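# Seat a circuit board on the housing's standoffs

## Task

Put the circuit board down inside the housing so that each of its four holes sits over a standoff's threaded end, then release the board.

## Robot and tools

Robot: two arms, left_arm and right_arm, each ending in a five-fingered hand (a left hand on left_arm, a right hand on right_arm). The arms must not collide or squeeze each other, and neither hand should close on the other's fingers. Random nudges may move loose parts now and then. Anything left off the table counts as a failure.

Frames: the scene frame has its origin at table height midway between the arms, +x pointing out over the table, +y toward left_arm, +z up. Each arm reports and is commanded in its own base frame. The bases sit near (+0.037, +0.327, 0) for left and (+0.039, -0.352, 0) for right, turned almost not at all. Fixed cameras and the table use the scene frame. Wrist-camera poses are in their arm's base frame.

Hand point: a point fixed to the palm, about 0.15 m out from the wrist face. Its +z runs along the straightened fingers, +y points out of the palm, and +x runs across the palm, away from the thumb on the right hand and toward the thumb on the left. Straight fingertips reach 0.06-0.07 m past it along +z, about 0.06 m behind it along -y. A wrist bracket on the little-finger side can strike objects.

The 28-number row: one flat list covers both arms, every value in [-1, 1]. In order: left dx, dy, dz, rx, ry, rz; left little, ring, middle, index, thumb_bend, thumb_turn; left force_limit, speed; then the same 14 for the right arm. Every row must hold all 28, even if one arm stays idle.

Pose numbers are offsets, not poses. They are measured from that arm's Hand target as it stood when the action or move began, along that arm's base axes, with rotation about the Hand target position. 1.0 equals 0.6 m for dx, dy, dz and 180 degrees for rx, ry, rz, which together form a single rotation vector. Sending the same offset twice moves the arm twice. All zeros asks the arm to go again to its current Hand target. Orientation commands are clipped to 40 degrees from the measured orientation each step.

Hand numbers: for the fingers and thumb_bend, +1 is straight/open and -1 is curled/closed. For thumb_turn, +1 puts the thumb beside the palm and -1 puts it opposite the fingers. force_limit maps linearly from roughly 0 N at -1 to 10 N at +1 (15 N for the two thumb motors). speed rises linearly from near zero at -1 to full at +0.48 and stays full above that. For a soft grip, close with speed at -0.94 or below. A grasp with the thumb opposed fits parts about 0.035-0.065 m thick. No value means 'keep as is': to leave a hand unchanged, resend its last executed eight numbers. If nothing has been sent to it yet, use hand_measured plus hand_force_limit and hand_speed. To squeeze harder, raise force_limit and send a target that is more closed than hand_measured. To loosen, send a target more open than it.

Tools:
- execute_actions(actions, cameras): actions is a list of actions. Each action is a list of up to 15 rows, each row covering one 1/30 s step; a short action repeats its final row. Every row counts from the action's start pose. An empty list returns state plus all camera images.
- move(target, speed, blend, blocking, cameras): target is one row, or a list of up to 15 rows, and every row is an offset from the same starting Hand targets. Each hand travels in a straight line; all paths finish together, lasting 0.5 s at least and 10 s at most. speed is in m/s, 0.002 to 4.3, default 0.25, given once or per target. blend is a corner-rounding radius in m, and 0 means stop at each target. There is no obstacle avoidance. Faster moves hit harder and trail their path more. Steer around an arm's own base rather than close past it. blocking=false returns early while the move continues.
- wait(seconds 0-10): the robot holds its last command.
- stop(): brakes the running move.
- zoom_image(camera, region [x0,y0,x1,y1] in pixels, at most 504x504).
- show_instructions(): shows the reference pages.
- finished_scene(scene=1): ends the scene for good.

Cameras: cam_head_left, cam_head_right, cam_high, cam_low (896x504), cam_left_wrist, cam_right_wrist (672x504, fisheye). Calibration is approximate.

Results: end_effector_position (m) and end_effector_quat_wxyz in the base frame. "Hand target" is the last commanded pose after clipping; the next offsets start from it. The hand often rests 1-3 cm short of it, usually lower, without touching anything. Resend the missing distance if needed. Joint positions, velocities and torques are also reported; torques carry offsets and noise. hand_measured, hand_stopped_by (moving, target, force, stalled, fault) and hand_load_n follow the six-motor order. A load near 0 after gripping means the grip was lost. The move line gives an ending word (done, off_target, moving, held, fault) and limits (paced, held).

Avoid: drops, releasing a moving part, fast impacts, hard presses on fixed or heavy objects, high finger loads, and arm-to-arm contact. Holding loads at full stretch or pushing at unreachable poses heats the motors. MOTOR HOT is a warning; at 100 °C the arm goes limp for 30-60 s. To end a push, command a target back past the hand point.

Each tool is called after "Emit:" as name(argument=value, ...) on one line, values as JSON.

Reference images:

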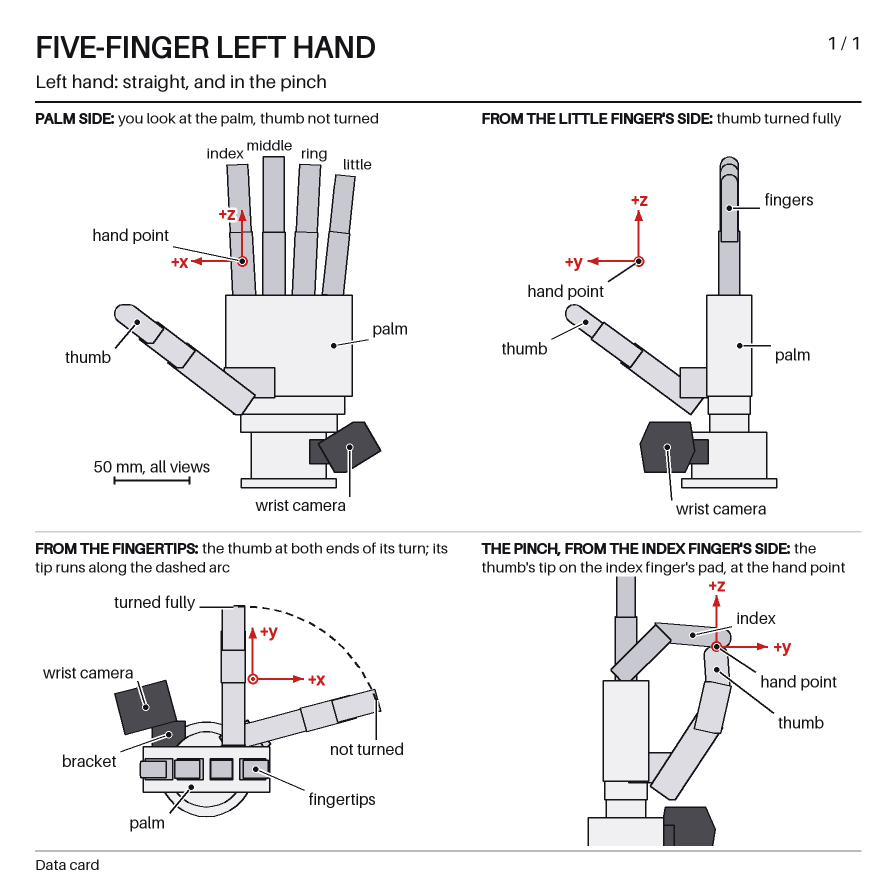

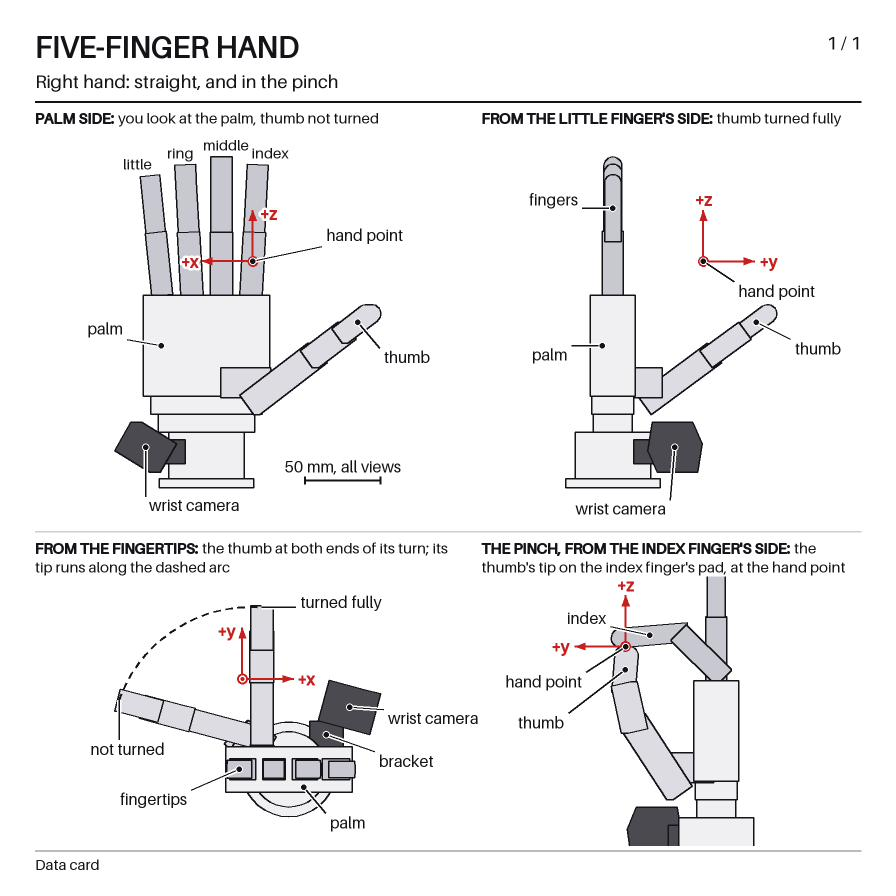

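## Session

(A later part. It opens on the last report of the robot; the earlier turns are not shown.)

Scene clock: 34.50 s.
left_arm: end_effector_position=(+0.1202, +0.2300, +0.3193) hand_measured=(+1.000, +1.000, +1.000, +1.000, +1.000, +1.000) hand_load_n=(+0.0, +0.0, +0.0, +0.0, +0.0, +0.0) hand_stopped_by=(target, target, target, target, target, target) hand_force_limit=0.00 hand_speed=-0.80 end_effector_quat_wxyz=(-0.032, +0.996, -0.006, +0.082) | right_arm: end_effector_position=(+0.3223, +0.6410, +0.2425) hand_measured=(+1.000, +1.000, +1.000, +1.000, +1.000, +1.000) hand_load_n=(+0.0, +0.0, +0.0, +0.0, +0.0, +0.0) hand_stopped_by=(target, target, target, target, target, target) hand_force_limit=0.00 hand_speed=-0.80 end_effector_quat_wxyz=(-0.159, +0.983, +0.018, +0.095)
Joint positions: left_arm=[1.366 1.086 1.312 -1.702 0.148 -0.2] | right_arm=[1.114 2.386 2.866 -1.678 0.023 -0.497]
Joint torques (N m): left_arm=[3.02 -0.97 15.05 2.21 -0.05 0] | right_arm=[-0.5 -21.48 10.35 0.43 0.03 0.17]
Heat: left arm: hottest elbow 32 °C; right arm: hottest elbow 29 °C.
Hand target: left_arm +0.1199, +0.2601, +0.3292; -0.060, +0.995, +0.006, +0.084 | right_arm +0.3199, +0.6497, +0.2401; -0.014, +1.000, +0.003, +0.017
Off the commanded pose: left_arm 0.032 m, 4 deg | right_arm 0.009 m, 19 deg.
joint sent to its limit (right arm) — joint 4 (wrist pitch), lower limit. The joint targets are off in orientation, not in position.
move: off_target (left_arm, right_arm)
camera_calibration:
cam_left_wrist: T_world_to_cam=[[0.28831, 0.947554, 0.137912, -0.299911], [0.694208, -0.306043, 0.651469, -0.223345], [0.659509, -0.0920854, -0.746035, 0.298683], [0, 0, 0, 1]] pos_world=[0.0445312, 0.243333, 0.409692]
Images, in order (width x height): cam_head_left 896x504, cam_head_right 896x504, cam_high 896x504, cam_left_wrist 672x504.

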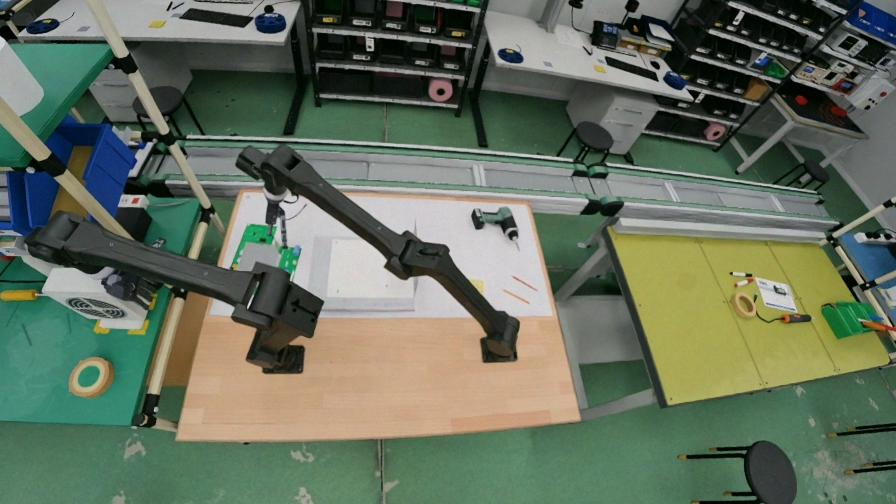

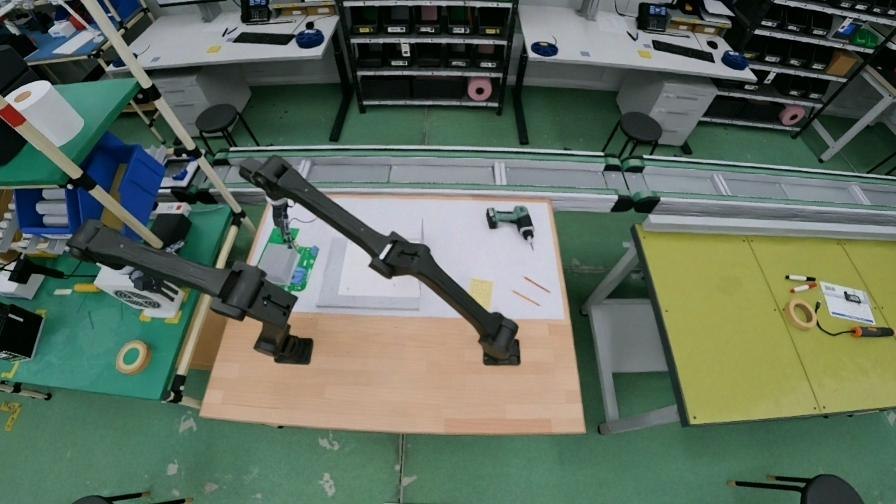

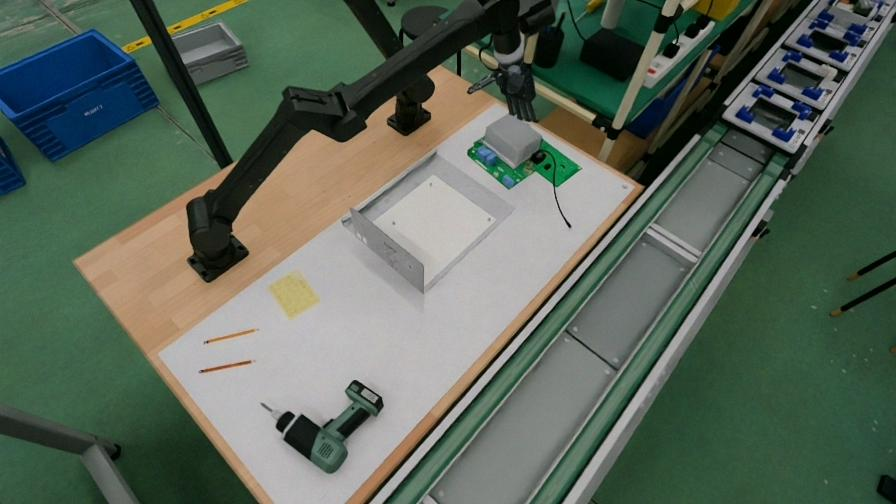

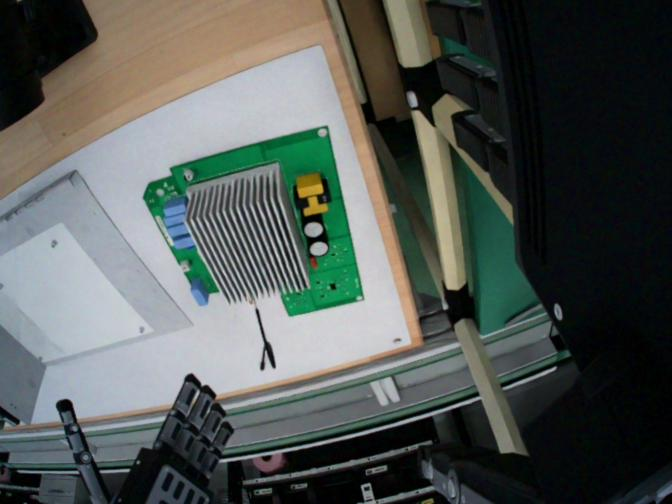

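Emit:
move(target=[[0,0,0,0,0,0,-1,-1,-1,1,1,1,0,0,0,-0.5,0.1,0,0,0,1,1,1,1,1,1,0,-0.8],[0.383,-0.2335,-0.215,-0.038,0.0535,-0.004,-1,-1,-1,1,1,1,0,0,0,-0.5,0.1,0,0,0,1,1,1,1,1,1,0,-0.8]], blend=[0.05,0], cameras=["cam_head_left","cam_head_right","cam_high","cam_left_wrist","cam_right_wrist"])

Scene clock: 44.53 s.
left_arm: end_effector_position=(+0.1481, +0.2276, +0.2792) hand_measured=(-1.000, -1.000, -1.000, +1.000, +1.000, +1.000) hand_load_n=(+0.0, +0.0, +0.5, -6.0, +0.0, +0.0) hand_stopped_by=(target, target, target, target, target, target) hand_force_limit=0.00 hand_speed=0.00 end_effector_quat_wxyz=(-0.062, +0.970, +0.223, +0.078) | right_arm: end_effector_position=(+0.3182, +0.3580, +0.2915) hand_measured=(+1.000, +1.000, +1.000, +1.000, +1.000, +1.000) hand_load_n=(+0.0, +0.0, +0.0, +0.0, +0.0, +0.0) hand_stopped_by=(target, target, target, target, target, target) hand_force_limit=0.00 hand_speed=-0.80 end_effector_quat_wxyz=(-0.029, +0.999, -0.005, +0.026)
Joint positions: left_arm=[1.287 0.953 1.12 -1.552 0.076 -0.743] | right_arm=[0.876 1.729 1.914 -1.678 0.003 -0.684]
Joint torques (N m): left_arm=[-39.12 3.14 1.74 1.25 -0.55 -0.45] | right_arm=[-1.26 -17.55 6.82 -0.06 0.11 -0.29]
Heat: left arm: hottest elbow 34 °C; right arm: hottest elbow 29 °C.
Hand target: left_arm +0.3497, +0.1199, +0.2001; -0.001, +1.000, -0.001, +0.000 | right_arm +0.3198, +0.3497, +0.3001; -0.014, +1.000, +0.003, +0.017
Off the commanded pose: left_arm 0.242 m, 28 deg | right_arm 0.012 m, 2 deg.
joint sent to its limit (right arm) — joint 4 (wrist pitch), lower limit. The joint targets still meet the commanded pose.
move: off_target (left_arm, right_arm); blend cut to 0 m at target 1
camera_calibration:
cam_left_wrist: T_world_to_cam=[[-0.168758, 0.972055, 0.16319, -0.245207], [0.753683, 0.0205625, 0.656916, -0.302026], [0.635203, 0.233853, -0.736091, 0.176864], [0, 0, 0, 1]] pos_world=[0.0739075, 0.203205, 0.368609]
cam_right_wrist: T_world_to_cam=[[0.203719, -0.978027, -0.0442867, 0.298002], [-0.855244, -0.199796, 0.478162, 0.203377], [-0.476504, -0.0595348, -0.877154, 0.540611], [0, 0, 0, 1]] pos_world=[0.370832, 0.364273, 0.39015]
Images, in order (width x height): cam_head_left 896x504, cam_head_right 896x504, cam_high 896x504, cam_left_wrist 672x504, cam_right_wrist 672x504.

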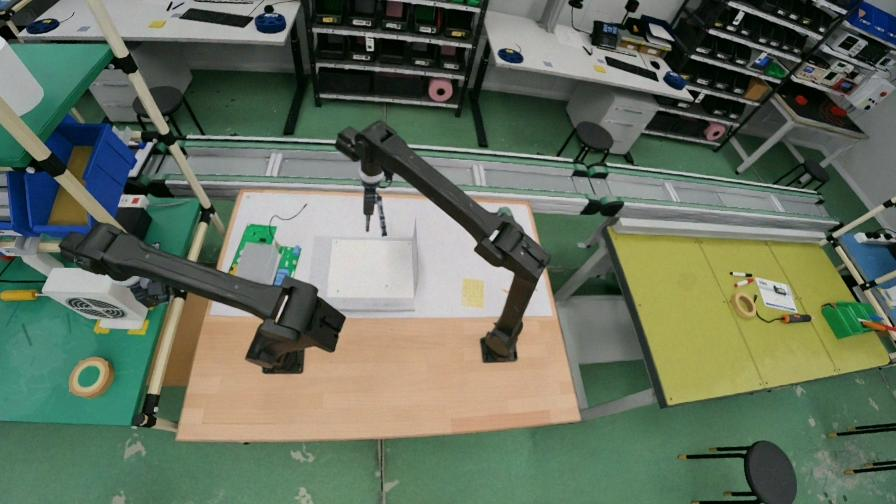

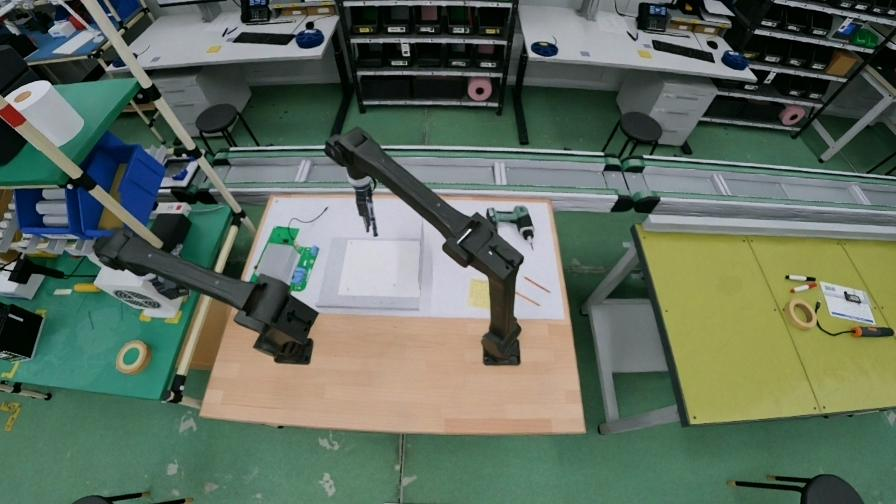

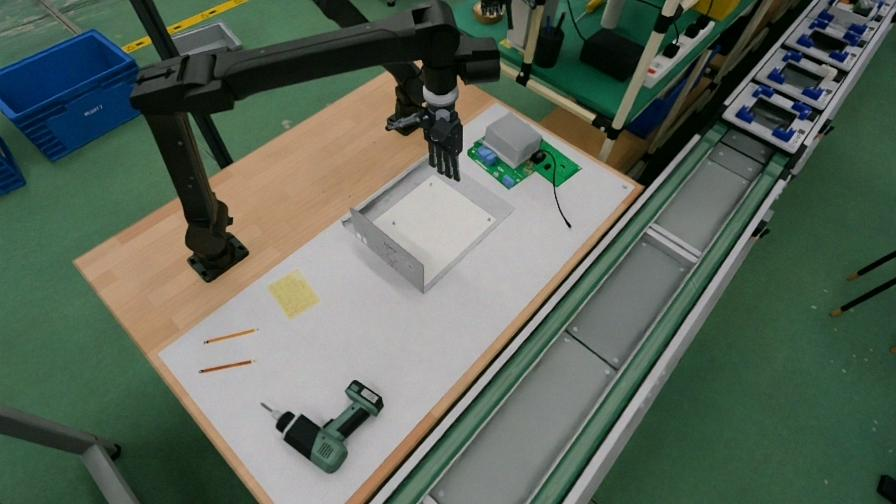

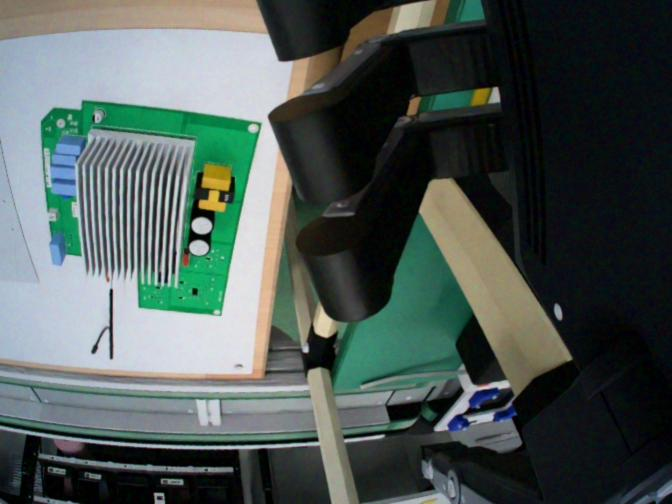

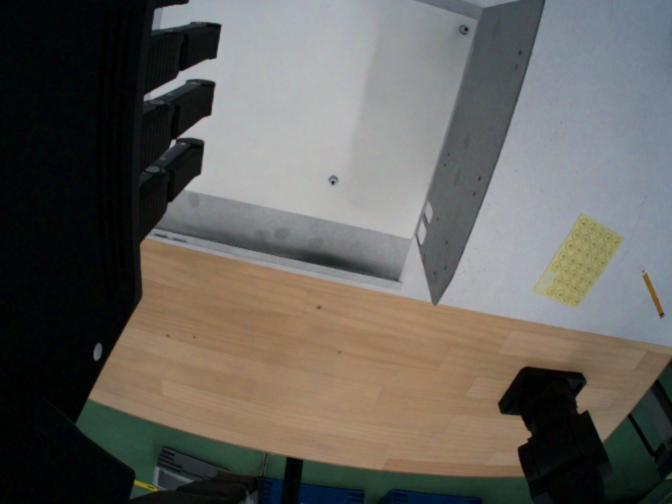

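Emit:
zoom_image(camera="cam_left_wrist", region=[220, 0, 672, 504])

Emit:
zoom_image(camera="cam_head_left", region=[20, 180, 320, 400])

Emit:
zoom_image(camera="cam_head_right", region=[80, 180, 320, 380])

Scaled by 1.000.

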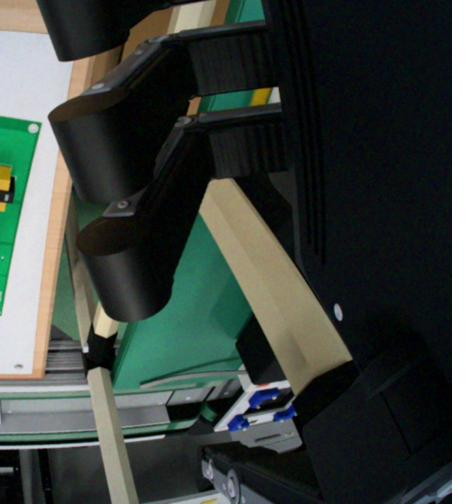

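Scaled by 1.680.

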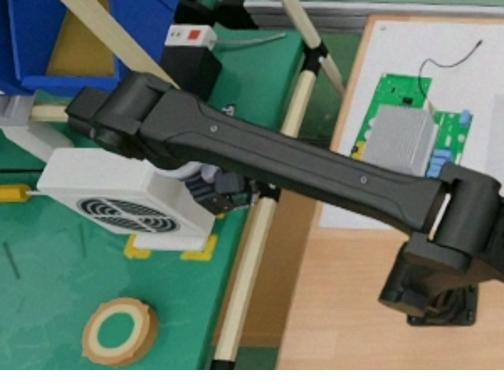

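Scaled by 2.100.

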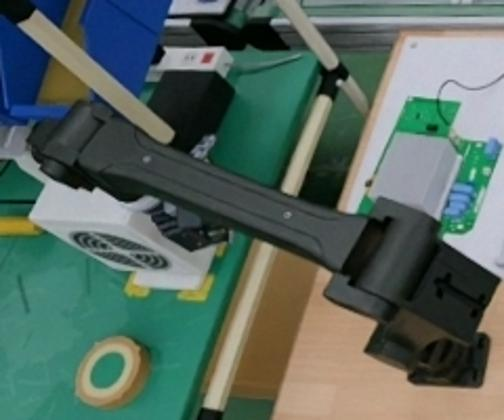

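Emit:
move(target=[-0.375,0.083,0.1665,0,0,0.14,-1,-1,-1,1,1,1,0,0,0,0,0,0,0,0,1,1,1,1,1,1,0,-0.8], cameras=["cam_head_left","cam_left_wrist"])

Scene clock: 49.83 s.
left_arm: end_effector_position=(+0.1257, +0.1681, +0.2853) hand_measured=(-1.000, -1.000, -1.000, +1.000, +1.000, +1.000) hand_load_n=(+0.0, +0.0, +0.0, +0.0, -0.5, +0.0) hand_stopped_by=(target, target, target, target, target, target) hand_force_limit=0.00 hand_speed=0.00 end_effector_quat_wxyz=(-0.055, +0.976, +0.203, +0.048) | right_arm: end_effector_position=(+0.3182, +0.3580, +0.2915) hand_measured=(+1.000, +1.000, +1.000, +1.000, +1.000, +1.000) hand_load_n=(+0.0, +0.0, +0.0, +0.0, +0.0, +0.0) hand_stopped_by=(target, target, target, target, target, target) hand_force_limit=0.00 hand_speed=-0.80 end_effector_quat_wxyz=(-0.029, +0.999, -0.005, +0.026)
Joint positions: left_arm=[1.264 0.828 1.084 -1.685 0.03 -0.72] | right_arm=[0.876 1.729 1.914 -1.678 0.003 -0.684]
Joint torques (N m): left_arm=[2.08 -0.32 13.38 0.09 0.03 0.06] | right_arm=[-1.32 -17.32 6.84 -0.01 0.12 -0.27]
Heat: left arm: hottest elbow 33 °C; right arm: hottest elbow 29 °C.
Hand target: left_arm +0.1247, +0.1698, +0.3001; -0.001, +0.976, +0.217, +0.000 | right_arm +0.3198, +0.3497, +0.3001; -0.014, +1.000, +0.003, +0.017
Off the commanded pose: left_arm 0.015 m, 8 deg | right_arm 0.012 m, 2 deg.
joint sent to its limit (left arm) — joint 4 (wrist pitch), lower limit. The joint targets are off in orientation, not in position.
joint sent to its limit (right arm) — joint 4 (wrist pitch), lower limit. The joint targets still meet the commanded pose.
move: off_target (left_arm, right_arm)
camera_calibration:
cam_left_wrist: T_world_to_cam=[[-0.122371, 0.981644, 0.146287, -0.194656], [0.791856, 0.00770983, 0.610659, -0.277306], [0.598322, 0.190565, -0.778264, 0.23338], [0, 0, 0, 1]] pos_world=[0.0561298, 0.148747, 0.379447]
Images, in order (width x height): cam_head_left 896x504, cam_left_wrist 672x504.

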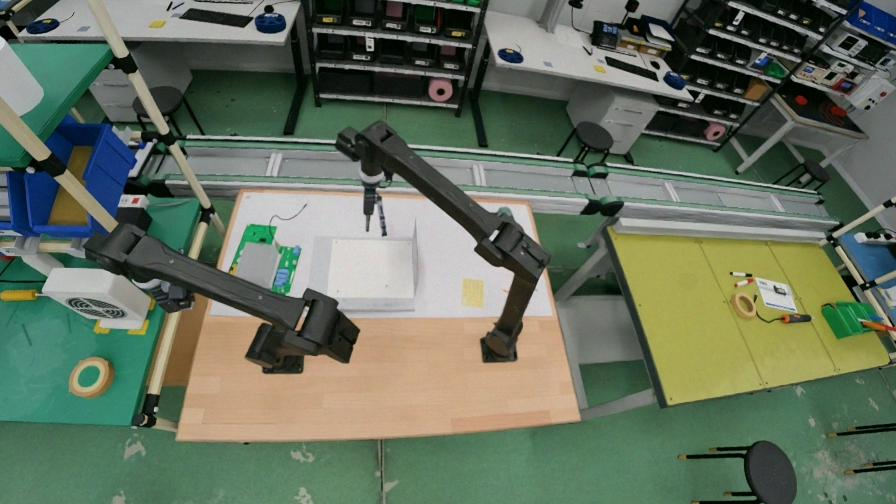

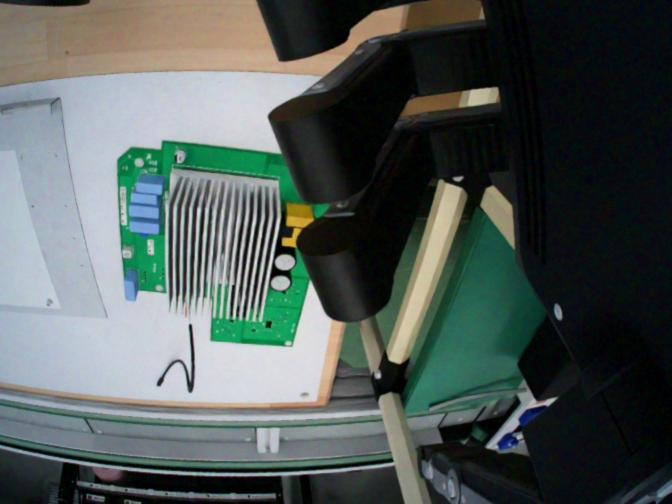

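Emit:
move(target=[[0.159,-0.133,-0.033,0,0,-0.07,-1,-1,-1,1,1,1,0,0,0,0,0,0,0,0,1,1,1,1,1,1,0,-0.8],[0.3755,-0.083,-0.167,0,0,-0.139,-1,-1,-1,1,1,1,0,0,0,0,0,0,0,0,1,1,1,1,1,1,0,-0.8]], blend=[0.05,0], cameras=["cam_head_left","cam_head_right","cam_high","cam_left_wrist"])

Scene clock: 52.37 s.
left_arm: end_effector_position=(+0.3304, +0.1122, +0.1882) hand_measured=(-1.000, -1.000, -1.000, +1.000, +1.000, +1.000) hand_load_n=(+0.0, +0.0, +0.0, +0.0, +0.0, +0.0) hand_stopped_by=(target, target, target, target, target, target) hand_force_limit=0.00 hand_speed=0.00 end_effector_quat_wxyz=(+0.013, +1.000, +0.004, -0.022) | right_arm: end_effector_position=(+0.3182, +0.3580, +0.2915) hand_measured=(+1.000, +1.000, +1.000, +1.000, +1.000, +1.000) hand_load_n=(+0.0, +0.0, +0.0, +0.0, +0.0, +0.0) hand_stopped_by=(target, target, target, target, target, target) hand_force_limit=0.00 hand_speed=-0.80 end_effector_quat_wxyz=(-0.029, +0.999, -0.005, +0.026)
Joint positions: left_arm=[0.524 1.288 1.137 -1.472 0.001 -1.055] | right_arm=[0.876 1.729 1.914 -1.678 0.003 -0.684]
Joint torques (N m): left_arm=[0.67 -5.6 13.87 1.31 -0.17 0.05] | right_arm=[-1.44 -17.2 6.82 0.02 0.13 -0.27]
Heat: left arm: hottest elbow 33 °C; right arm: hottest elbow 29 °C.
Hand target: left_arm +0.3500, +0.1200, +0.1999; -0.001, +1.000, +0.001, +0.000 | right_arm +0.3198, +0.3497, +0.3001; -0.014, +1.000, +0.003, +0.017
Off the commanded pose: left_arm 0.024 m, 3 deg | right_arm 0.012 m, 2 deg.
joint sent to its limit (right arm) — joint 4 (wrist pitch), lower limit. The joint targets still meet the commanded pose.
move: off_target (left_arm, right_arm)
camera_calibration:
cam_left_wrist: T_world_to_cam=[[0.282082, 0.959356, -0.00810109, -0.202704], [0.82216, -0.237373, 0.517405, -0.344714], [0.494453, -0.152611, -0.855702, 0.133408], [0, 0, 0, 1]] pos_world=[0.274625, 0.132999, 0.290872]
Images, in order (width x height): cam_head_left 896x504, cam_head_right 896x504, cam_high 896x504, cam_left_wrist 672x504.

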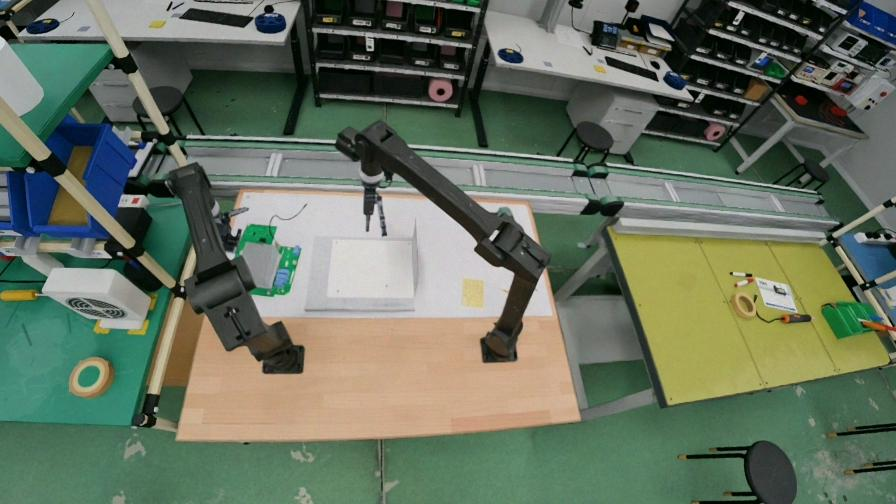

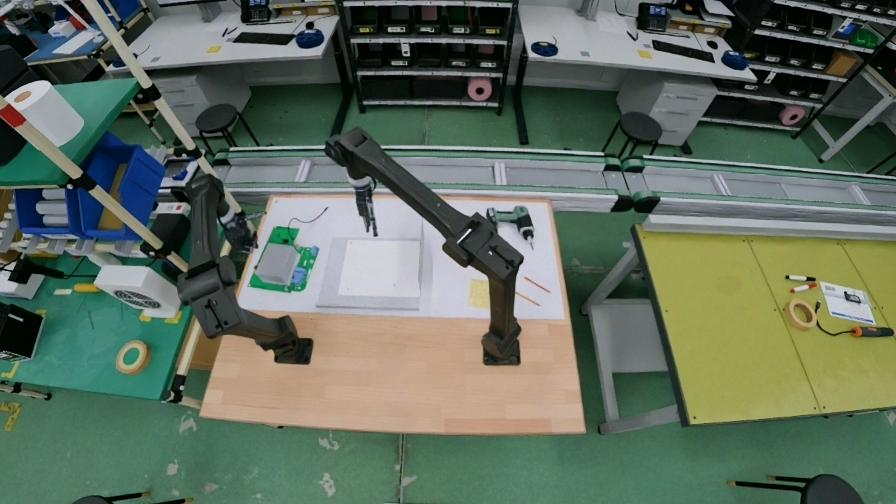

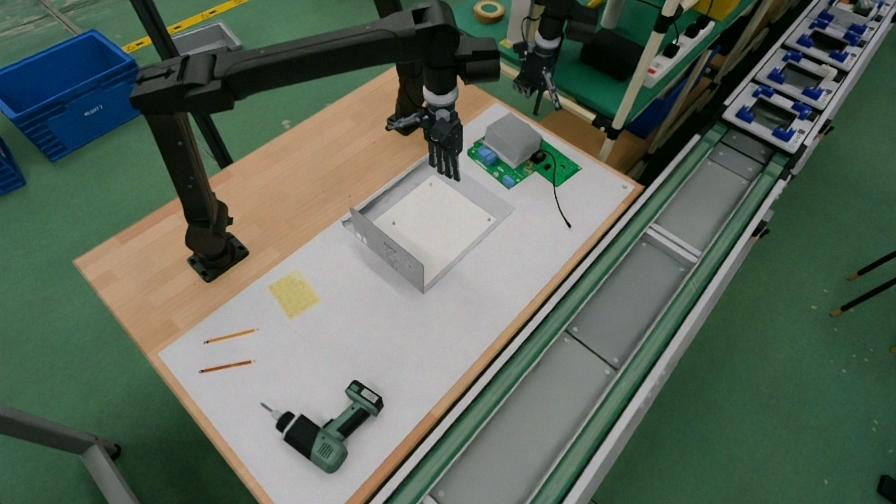

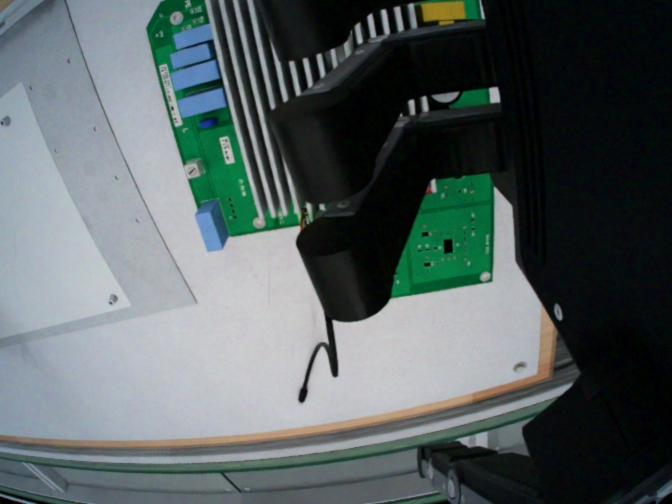

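Emit:
zoom_image(camera="cam_high", region=[440, 40, 620, 220])

Emit:
zoom_image(camera="cam_head_right", region=[200, 180, 340, 310])

Emit:
zoom_image(camera="cam_head_left", region=[180, 180, 320, 310])

Scaled by 2.800.

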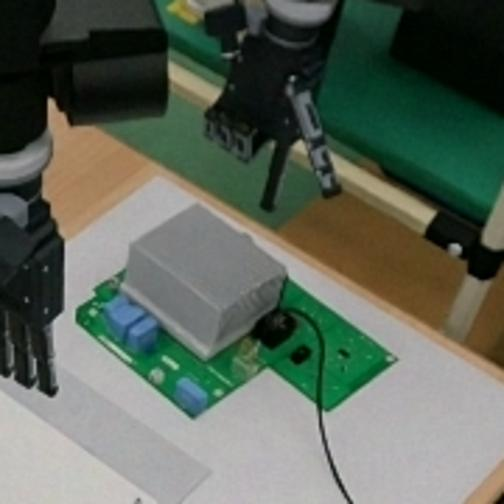

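Scaled by 3.600.

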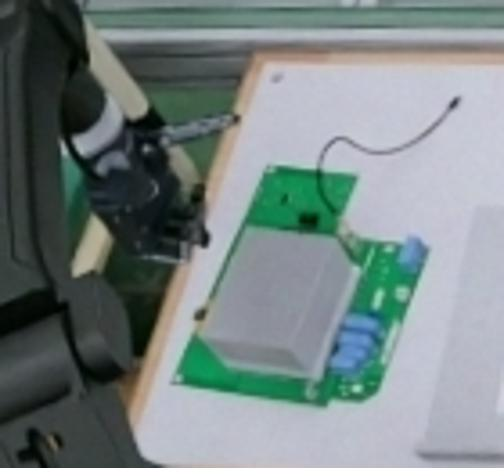

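Scaled by 3.600.

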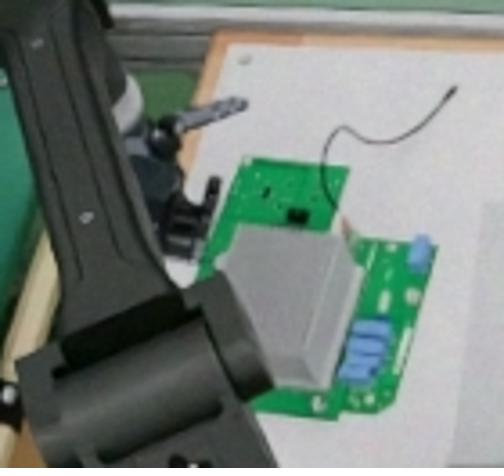

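Emit:
zoom_image(camera="cam_head_left", region=[200, 190, 270, 260])

Emit:
zoom_image(camera="cam_head_right", region=[220, 200, 290, 270])

Scaled by 7.200.

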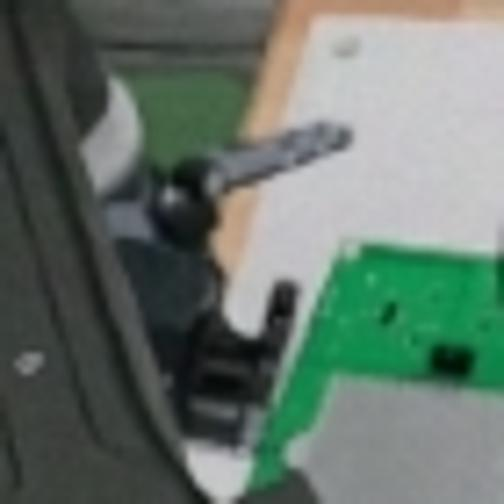

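Scaled by 7.200.

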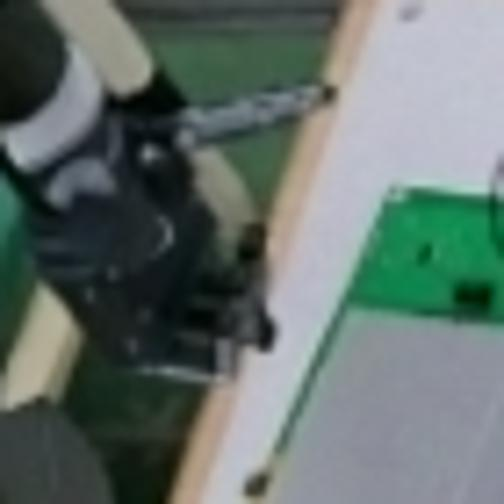

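Emit:
zoom_image(camera="cam_head_right", region=[245, 220, 325, 300])

Emit:
zoom_image(camera="cam_high", region=[460, 100, 590, 200])

Scaled by 6.300.

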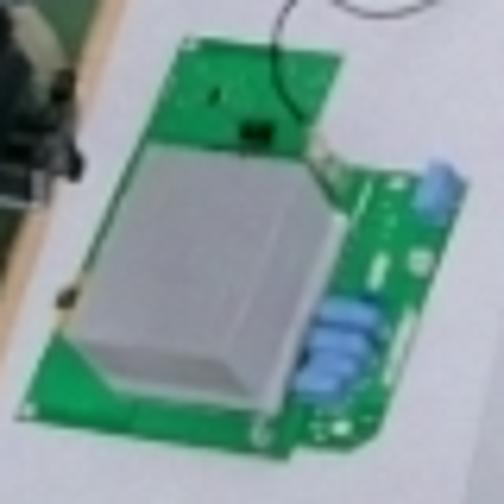

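Scaled by 3.877.

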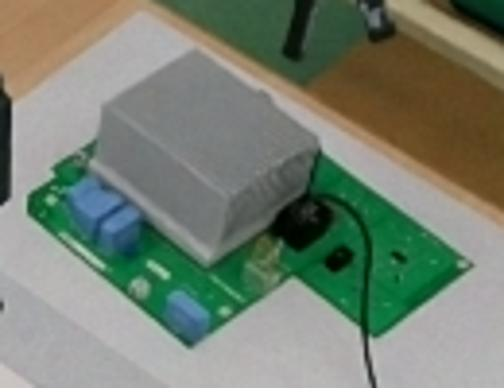

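Emit:
move(target=[[0.033,0.02,0,0,0,0,-1,-1,-1,1,1,1,0,0,0,0,0,0,0,0,1,1,1,1,1,1,0,-0.8],[0.033,0.02,-0.07,0,0,0,-1,-1,-1,1,1,1,0,0,0,0,0,0,0,0,1,1,1,1,1,1,0,-0.8]], speed=0.1, cameras=["cam_head_left","cam_head_right","cam_high"])

Emit:
zoom_image(camera="cam_high", region=[460, 70, 590, 200])

Emit:
zoom_image(camera="cam_head_right", region=[225, 210, 325, 310])

Scene clock: 58.17 s.
left_arm: end_effector_position=(+0.3635, +0.1313, +0.1644) hand_measured=(-1.000, -1.000, -1.000, +1.000, +1.000, +1.000) hand_load_n=(+0.0, +0.0, +0.0, +0.0, +0.0, +0.0) hand_stopped_by=(target, target, target, target, target, target) hand_force_limit=0.00 hand_speed=0.00 end_effector_quat_wxyz=(+0.002, +1.000, +0.004, -0.002) | right_arm: end_effector_position=(+0.3182, +0.3580, +0.2915) hand_measured=(+1.000, +1.000, +1.000, +1.000, +1.000, +1.000) hand_load_n=(+0.0, +0.0, +0.0, +0.0, +0.0, +0.0) hand_stopped_by=(target, target, target, target, target, target) hand_force_limit=0.00 hand_speed=-0.80 end_effector_quat_wxyz=(-0.029, +0.999, -0.005, +0.026)
Joint positions: left_arm=[0.524 1.367 1.149 -1.358 0.001 -1.055] | right_arm=[0.876 1.729 1.914 -1.678 0.003 -0.684]
Joint torques (N m): left_arm=[0.79 -6.48 9.81 1.46 -0.16 0.06] | right_arm=[-1.61 -17.08 6.78 -0.02 0.13 -0.29]
Heat: left arm: hottest elbow 34 °C; right arm: hottest elbow 30 °C.
Hand target: left_arm +0.3698, +0.1320, +0.1578; -0.001, +1.000, +0.001, +0.000 | right_arm +0.3198, +0.3497, +0.3001; -0.014, +1.000, +0.003, +0.017
Off the commanded pose: left_arm 0.009 m, 1 deg | right_arm 0.012 m, 2 deg.
joint sent to its limit (right arm) — joint 4 (wrist pitch), lower limit. The joint targets still meet the commanded pose.
move: off_target (right_arm)
Images, in order (width x height): cam_head_left 896x504, cam_head_right 896x504, cam_high 896x504.

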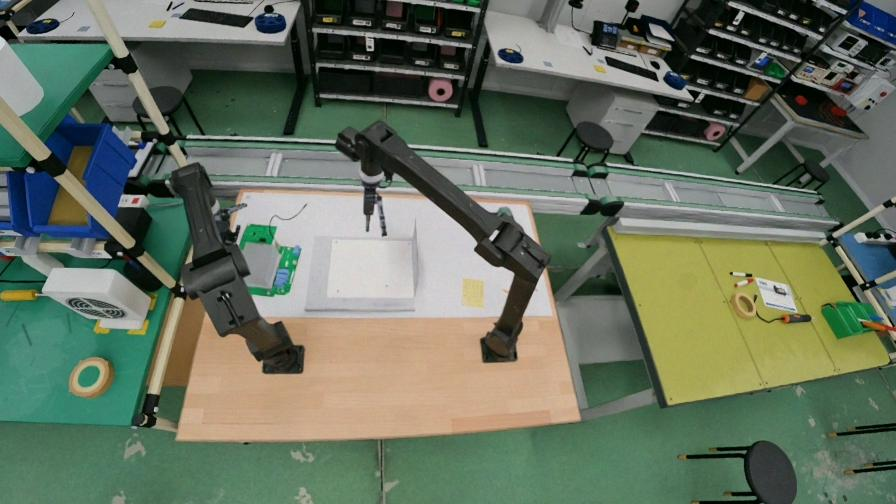

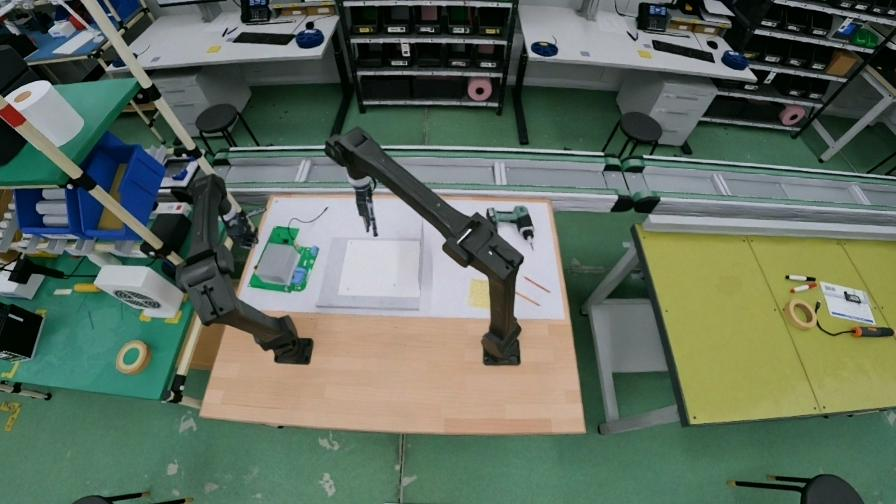

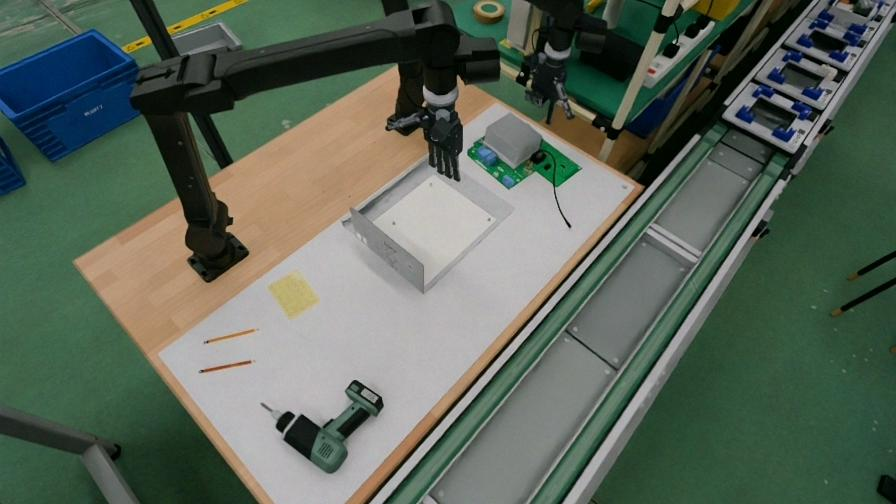

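Scaled by 3.877.

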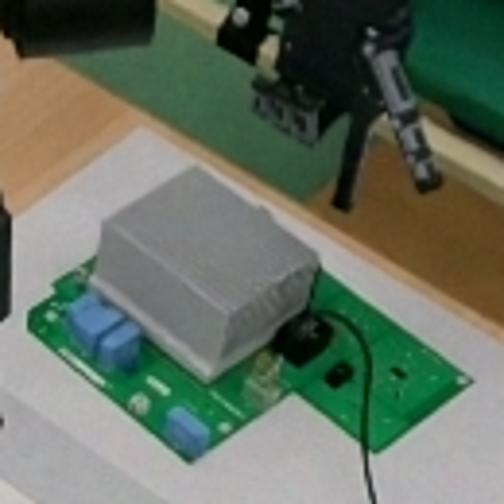

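Scaled by 5.040.

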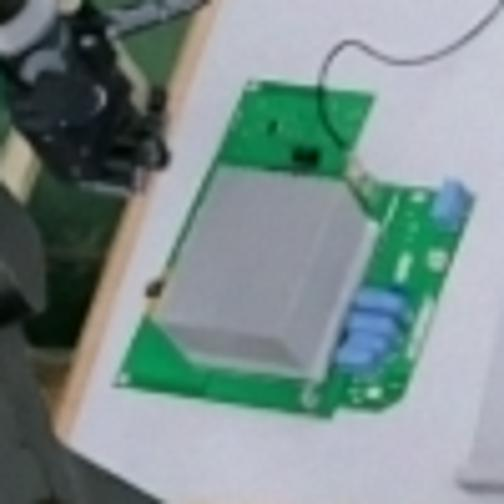

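Emit:
move(target=[[-0.03,0,0,0,0,0,-1,-1,-1,1,1,1,0,0,0,0,0,0,0,0,1,1,1,1,1,1,0,-0.8],[-0.03,0,-0.08,0,0,0,-1,-1,-1,1,1,1,0,0,0,0,0,0,0,0,1,1,1,1,1,1,0,-0.8]], speed=0.1, cameras=["cam_head_left","cam_head_right","cam_high"])

Emit:
zoom_image(camera="cam_high", region=[460, 70, 590, 200])

Emit:
zoom_image(camera="cam_head_right", region=[225, 210, 325, 310])

Scene clock: 61.07 s.
left_arm: end_effector_position=(+0.3503, +0.1267, +0.1170) hand_measured=(-1.000, -1.000, -1.000, +1.000, +1.000, +1.000) hand_load_n=(+0.0, +0.0, +0.0, +0.0, +0.0, +0.0) hand_stopped_by=(target, target, target, target, target, target) hand_force_limit=0.00 hand_speed=0.00 end_effector_quat_wxyz=(+0.000, +1.000, +0.007, -0.001) | right_arm: end_effector_position=(+0.3182, +0.3580, +0.2915) hand_measured=(+1.000, +1.000, +1.000, +1.000, +1.000, +1.000) hand_load_n=(+0.0, +0.0, +0.0, +0.0, +0.0, -0.5) hand_stopped_by=(target, target, target, target, target, target) hand_force_limit=0.00 hand_speed=-0.80 end_effector_quat_wxyz=(-0.029, +0.999, -0.005, +0.026)
Joint positions: left_arm=[0.53 1.364 1.017 -1.226 -0.001 -1.055] | right_arm=[0.876 1.729 1.914 -1.678 0.003 -0.684]
Joint torques (N m): left_arm=[2.14 -6.01 9.32 1.48 -0.14 0.22] | right_arm=[-1.67 -17.61 6.86 0.02 0.11 -0.26]
Heat: left arm: hottest elbow 33 °C; right arm: hottest elbow 30 °C.
Hand target: left_arm +0.3517, +0.1320, +0.1098; -0.001, +1.000, +0.001, +0.000 | right_arm +0.3198, +0.3497, +0.3001; -0.014, +1.000, +0.003, +0.017
Off the commanded pose: left_arm 0.009 m, 1 deg | right_arm 0.012 m, 2 deg.
joint sent to its limit (right arm) — joint 4 (wrist pitch), lower limit. The joint targets still meet the commanded pose.
move: off_target (right_arm)
Images, in order (width x height): cam_head_left 896x504, cam_head_right 896x504, cam_high 896x504.

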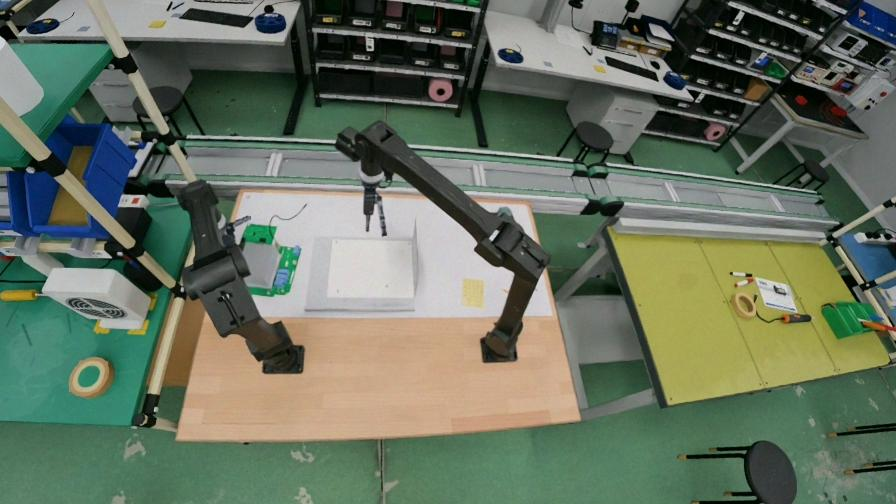

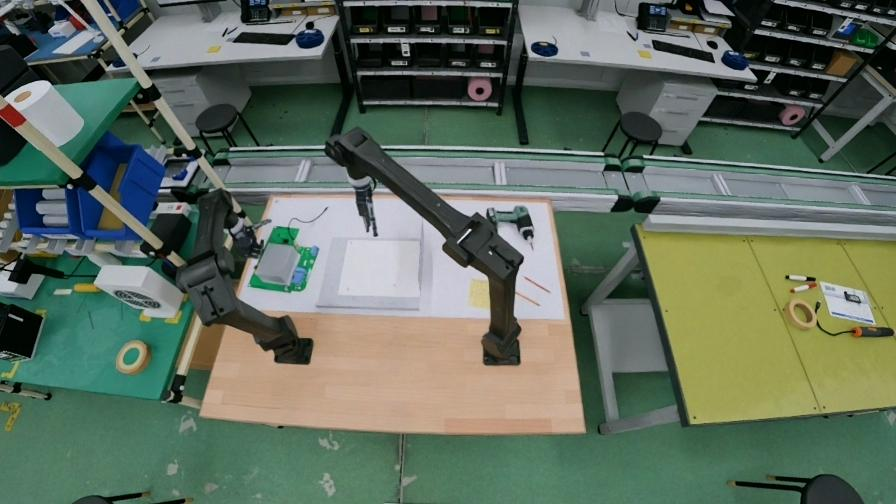

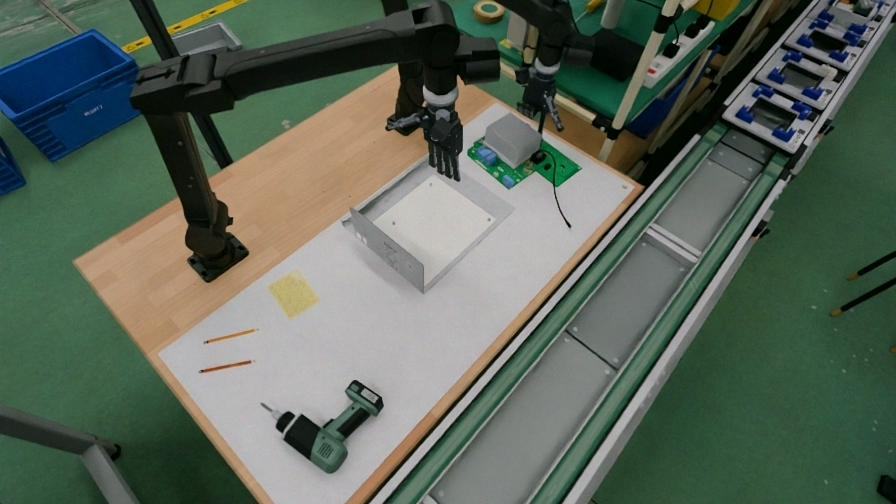

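Scaled by 3.877.

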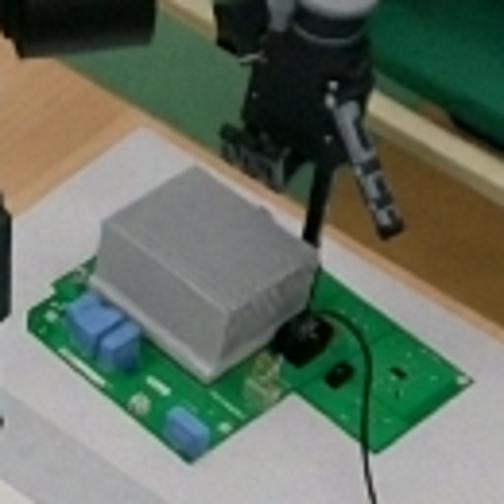

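Scaled by 5.040.

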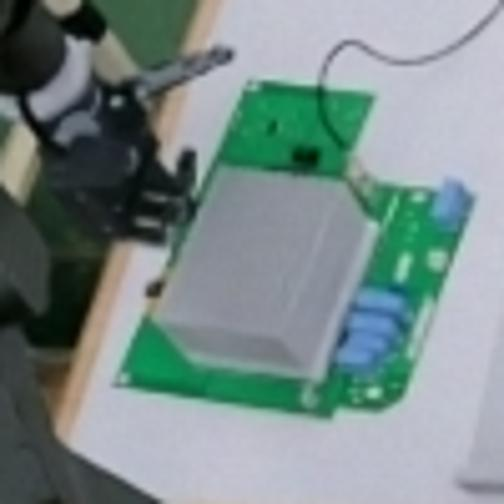

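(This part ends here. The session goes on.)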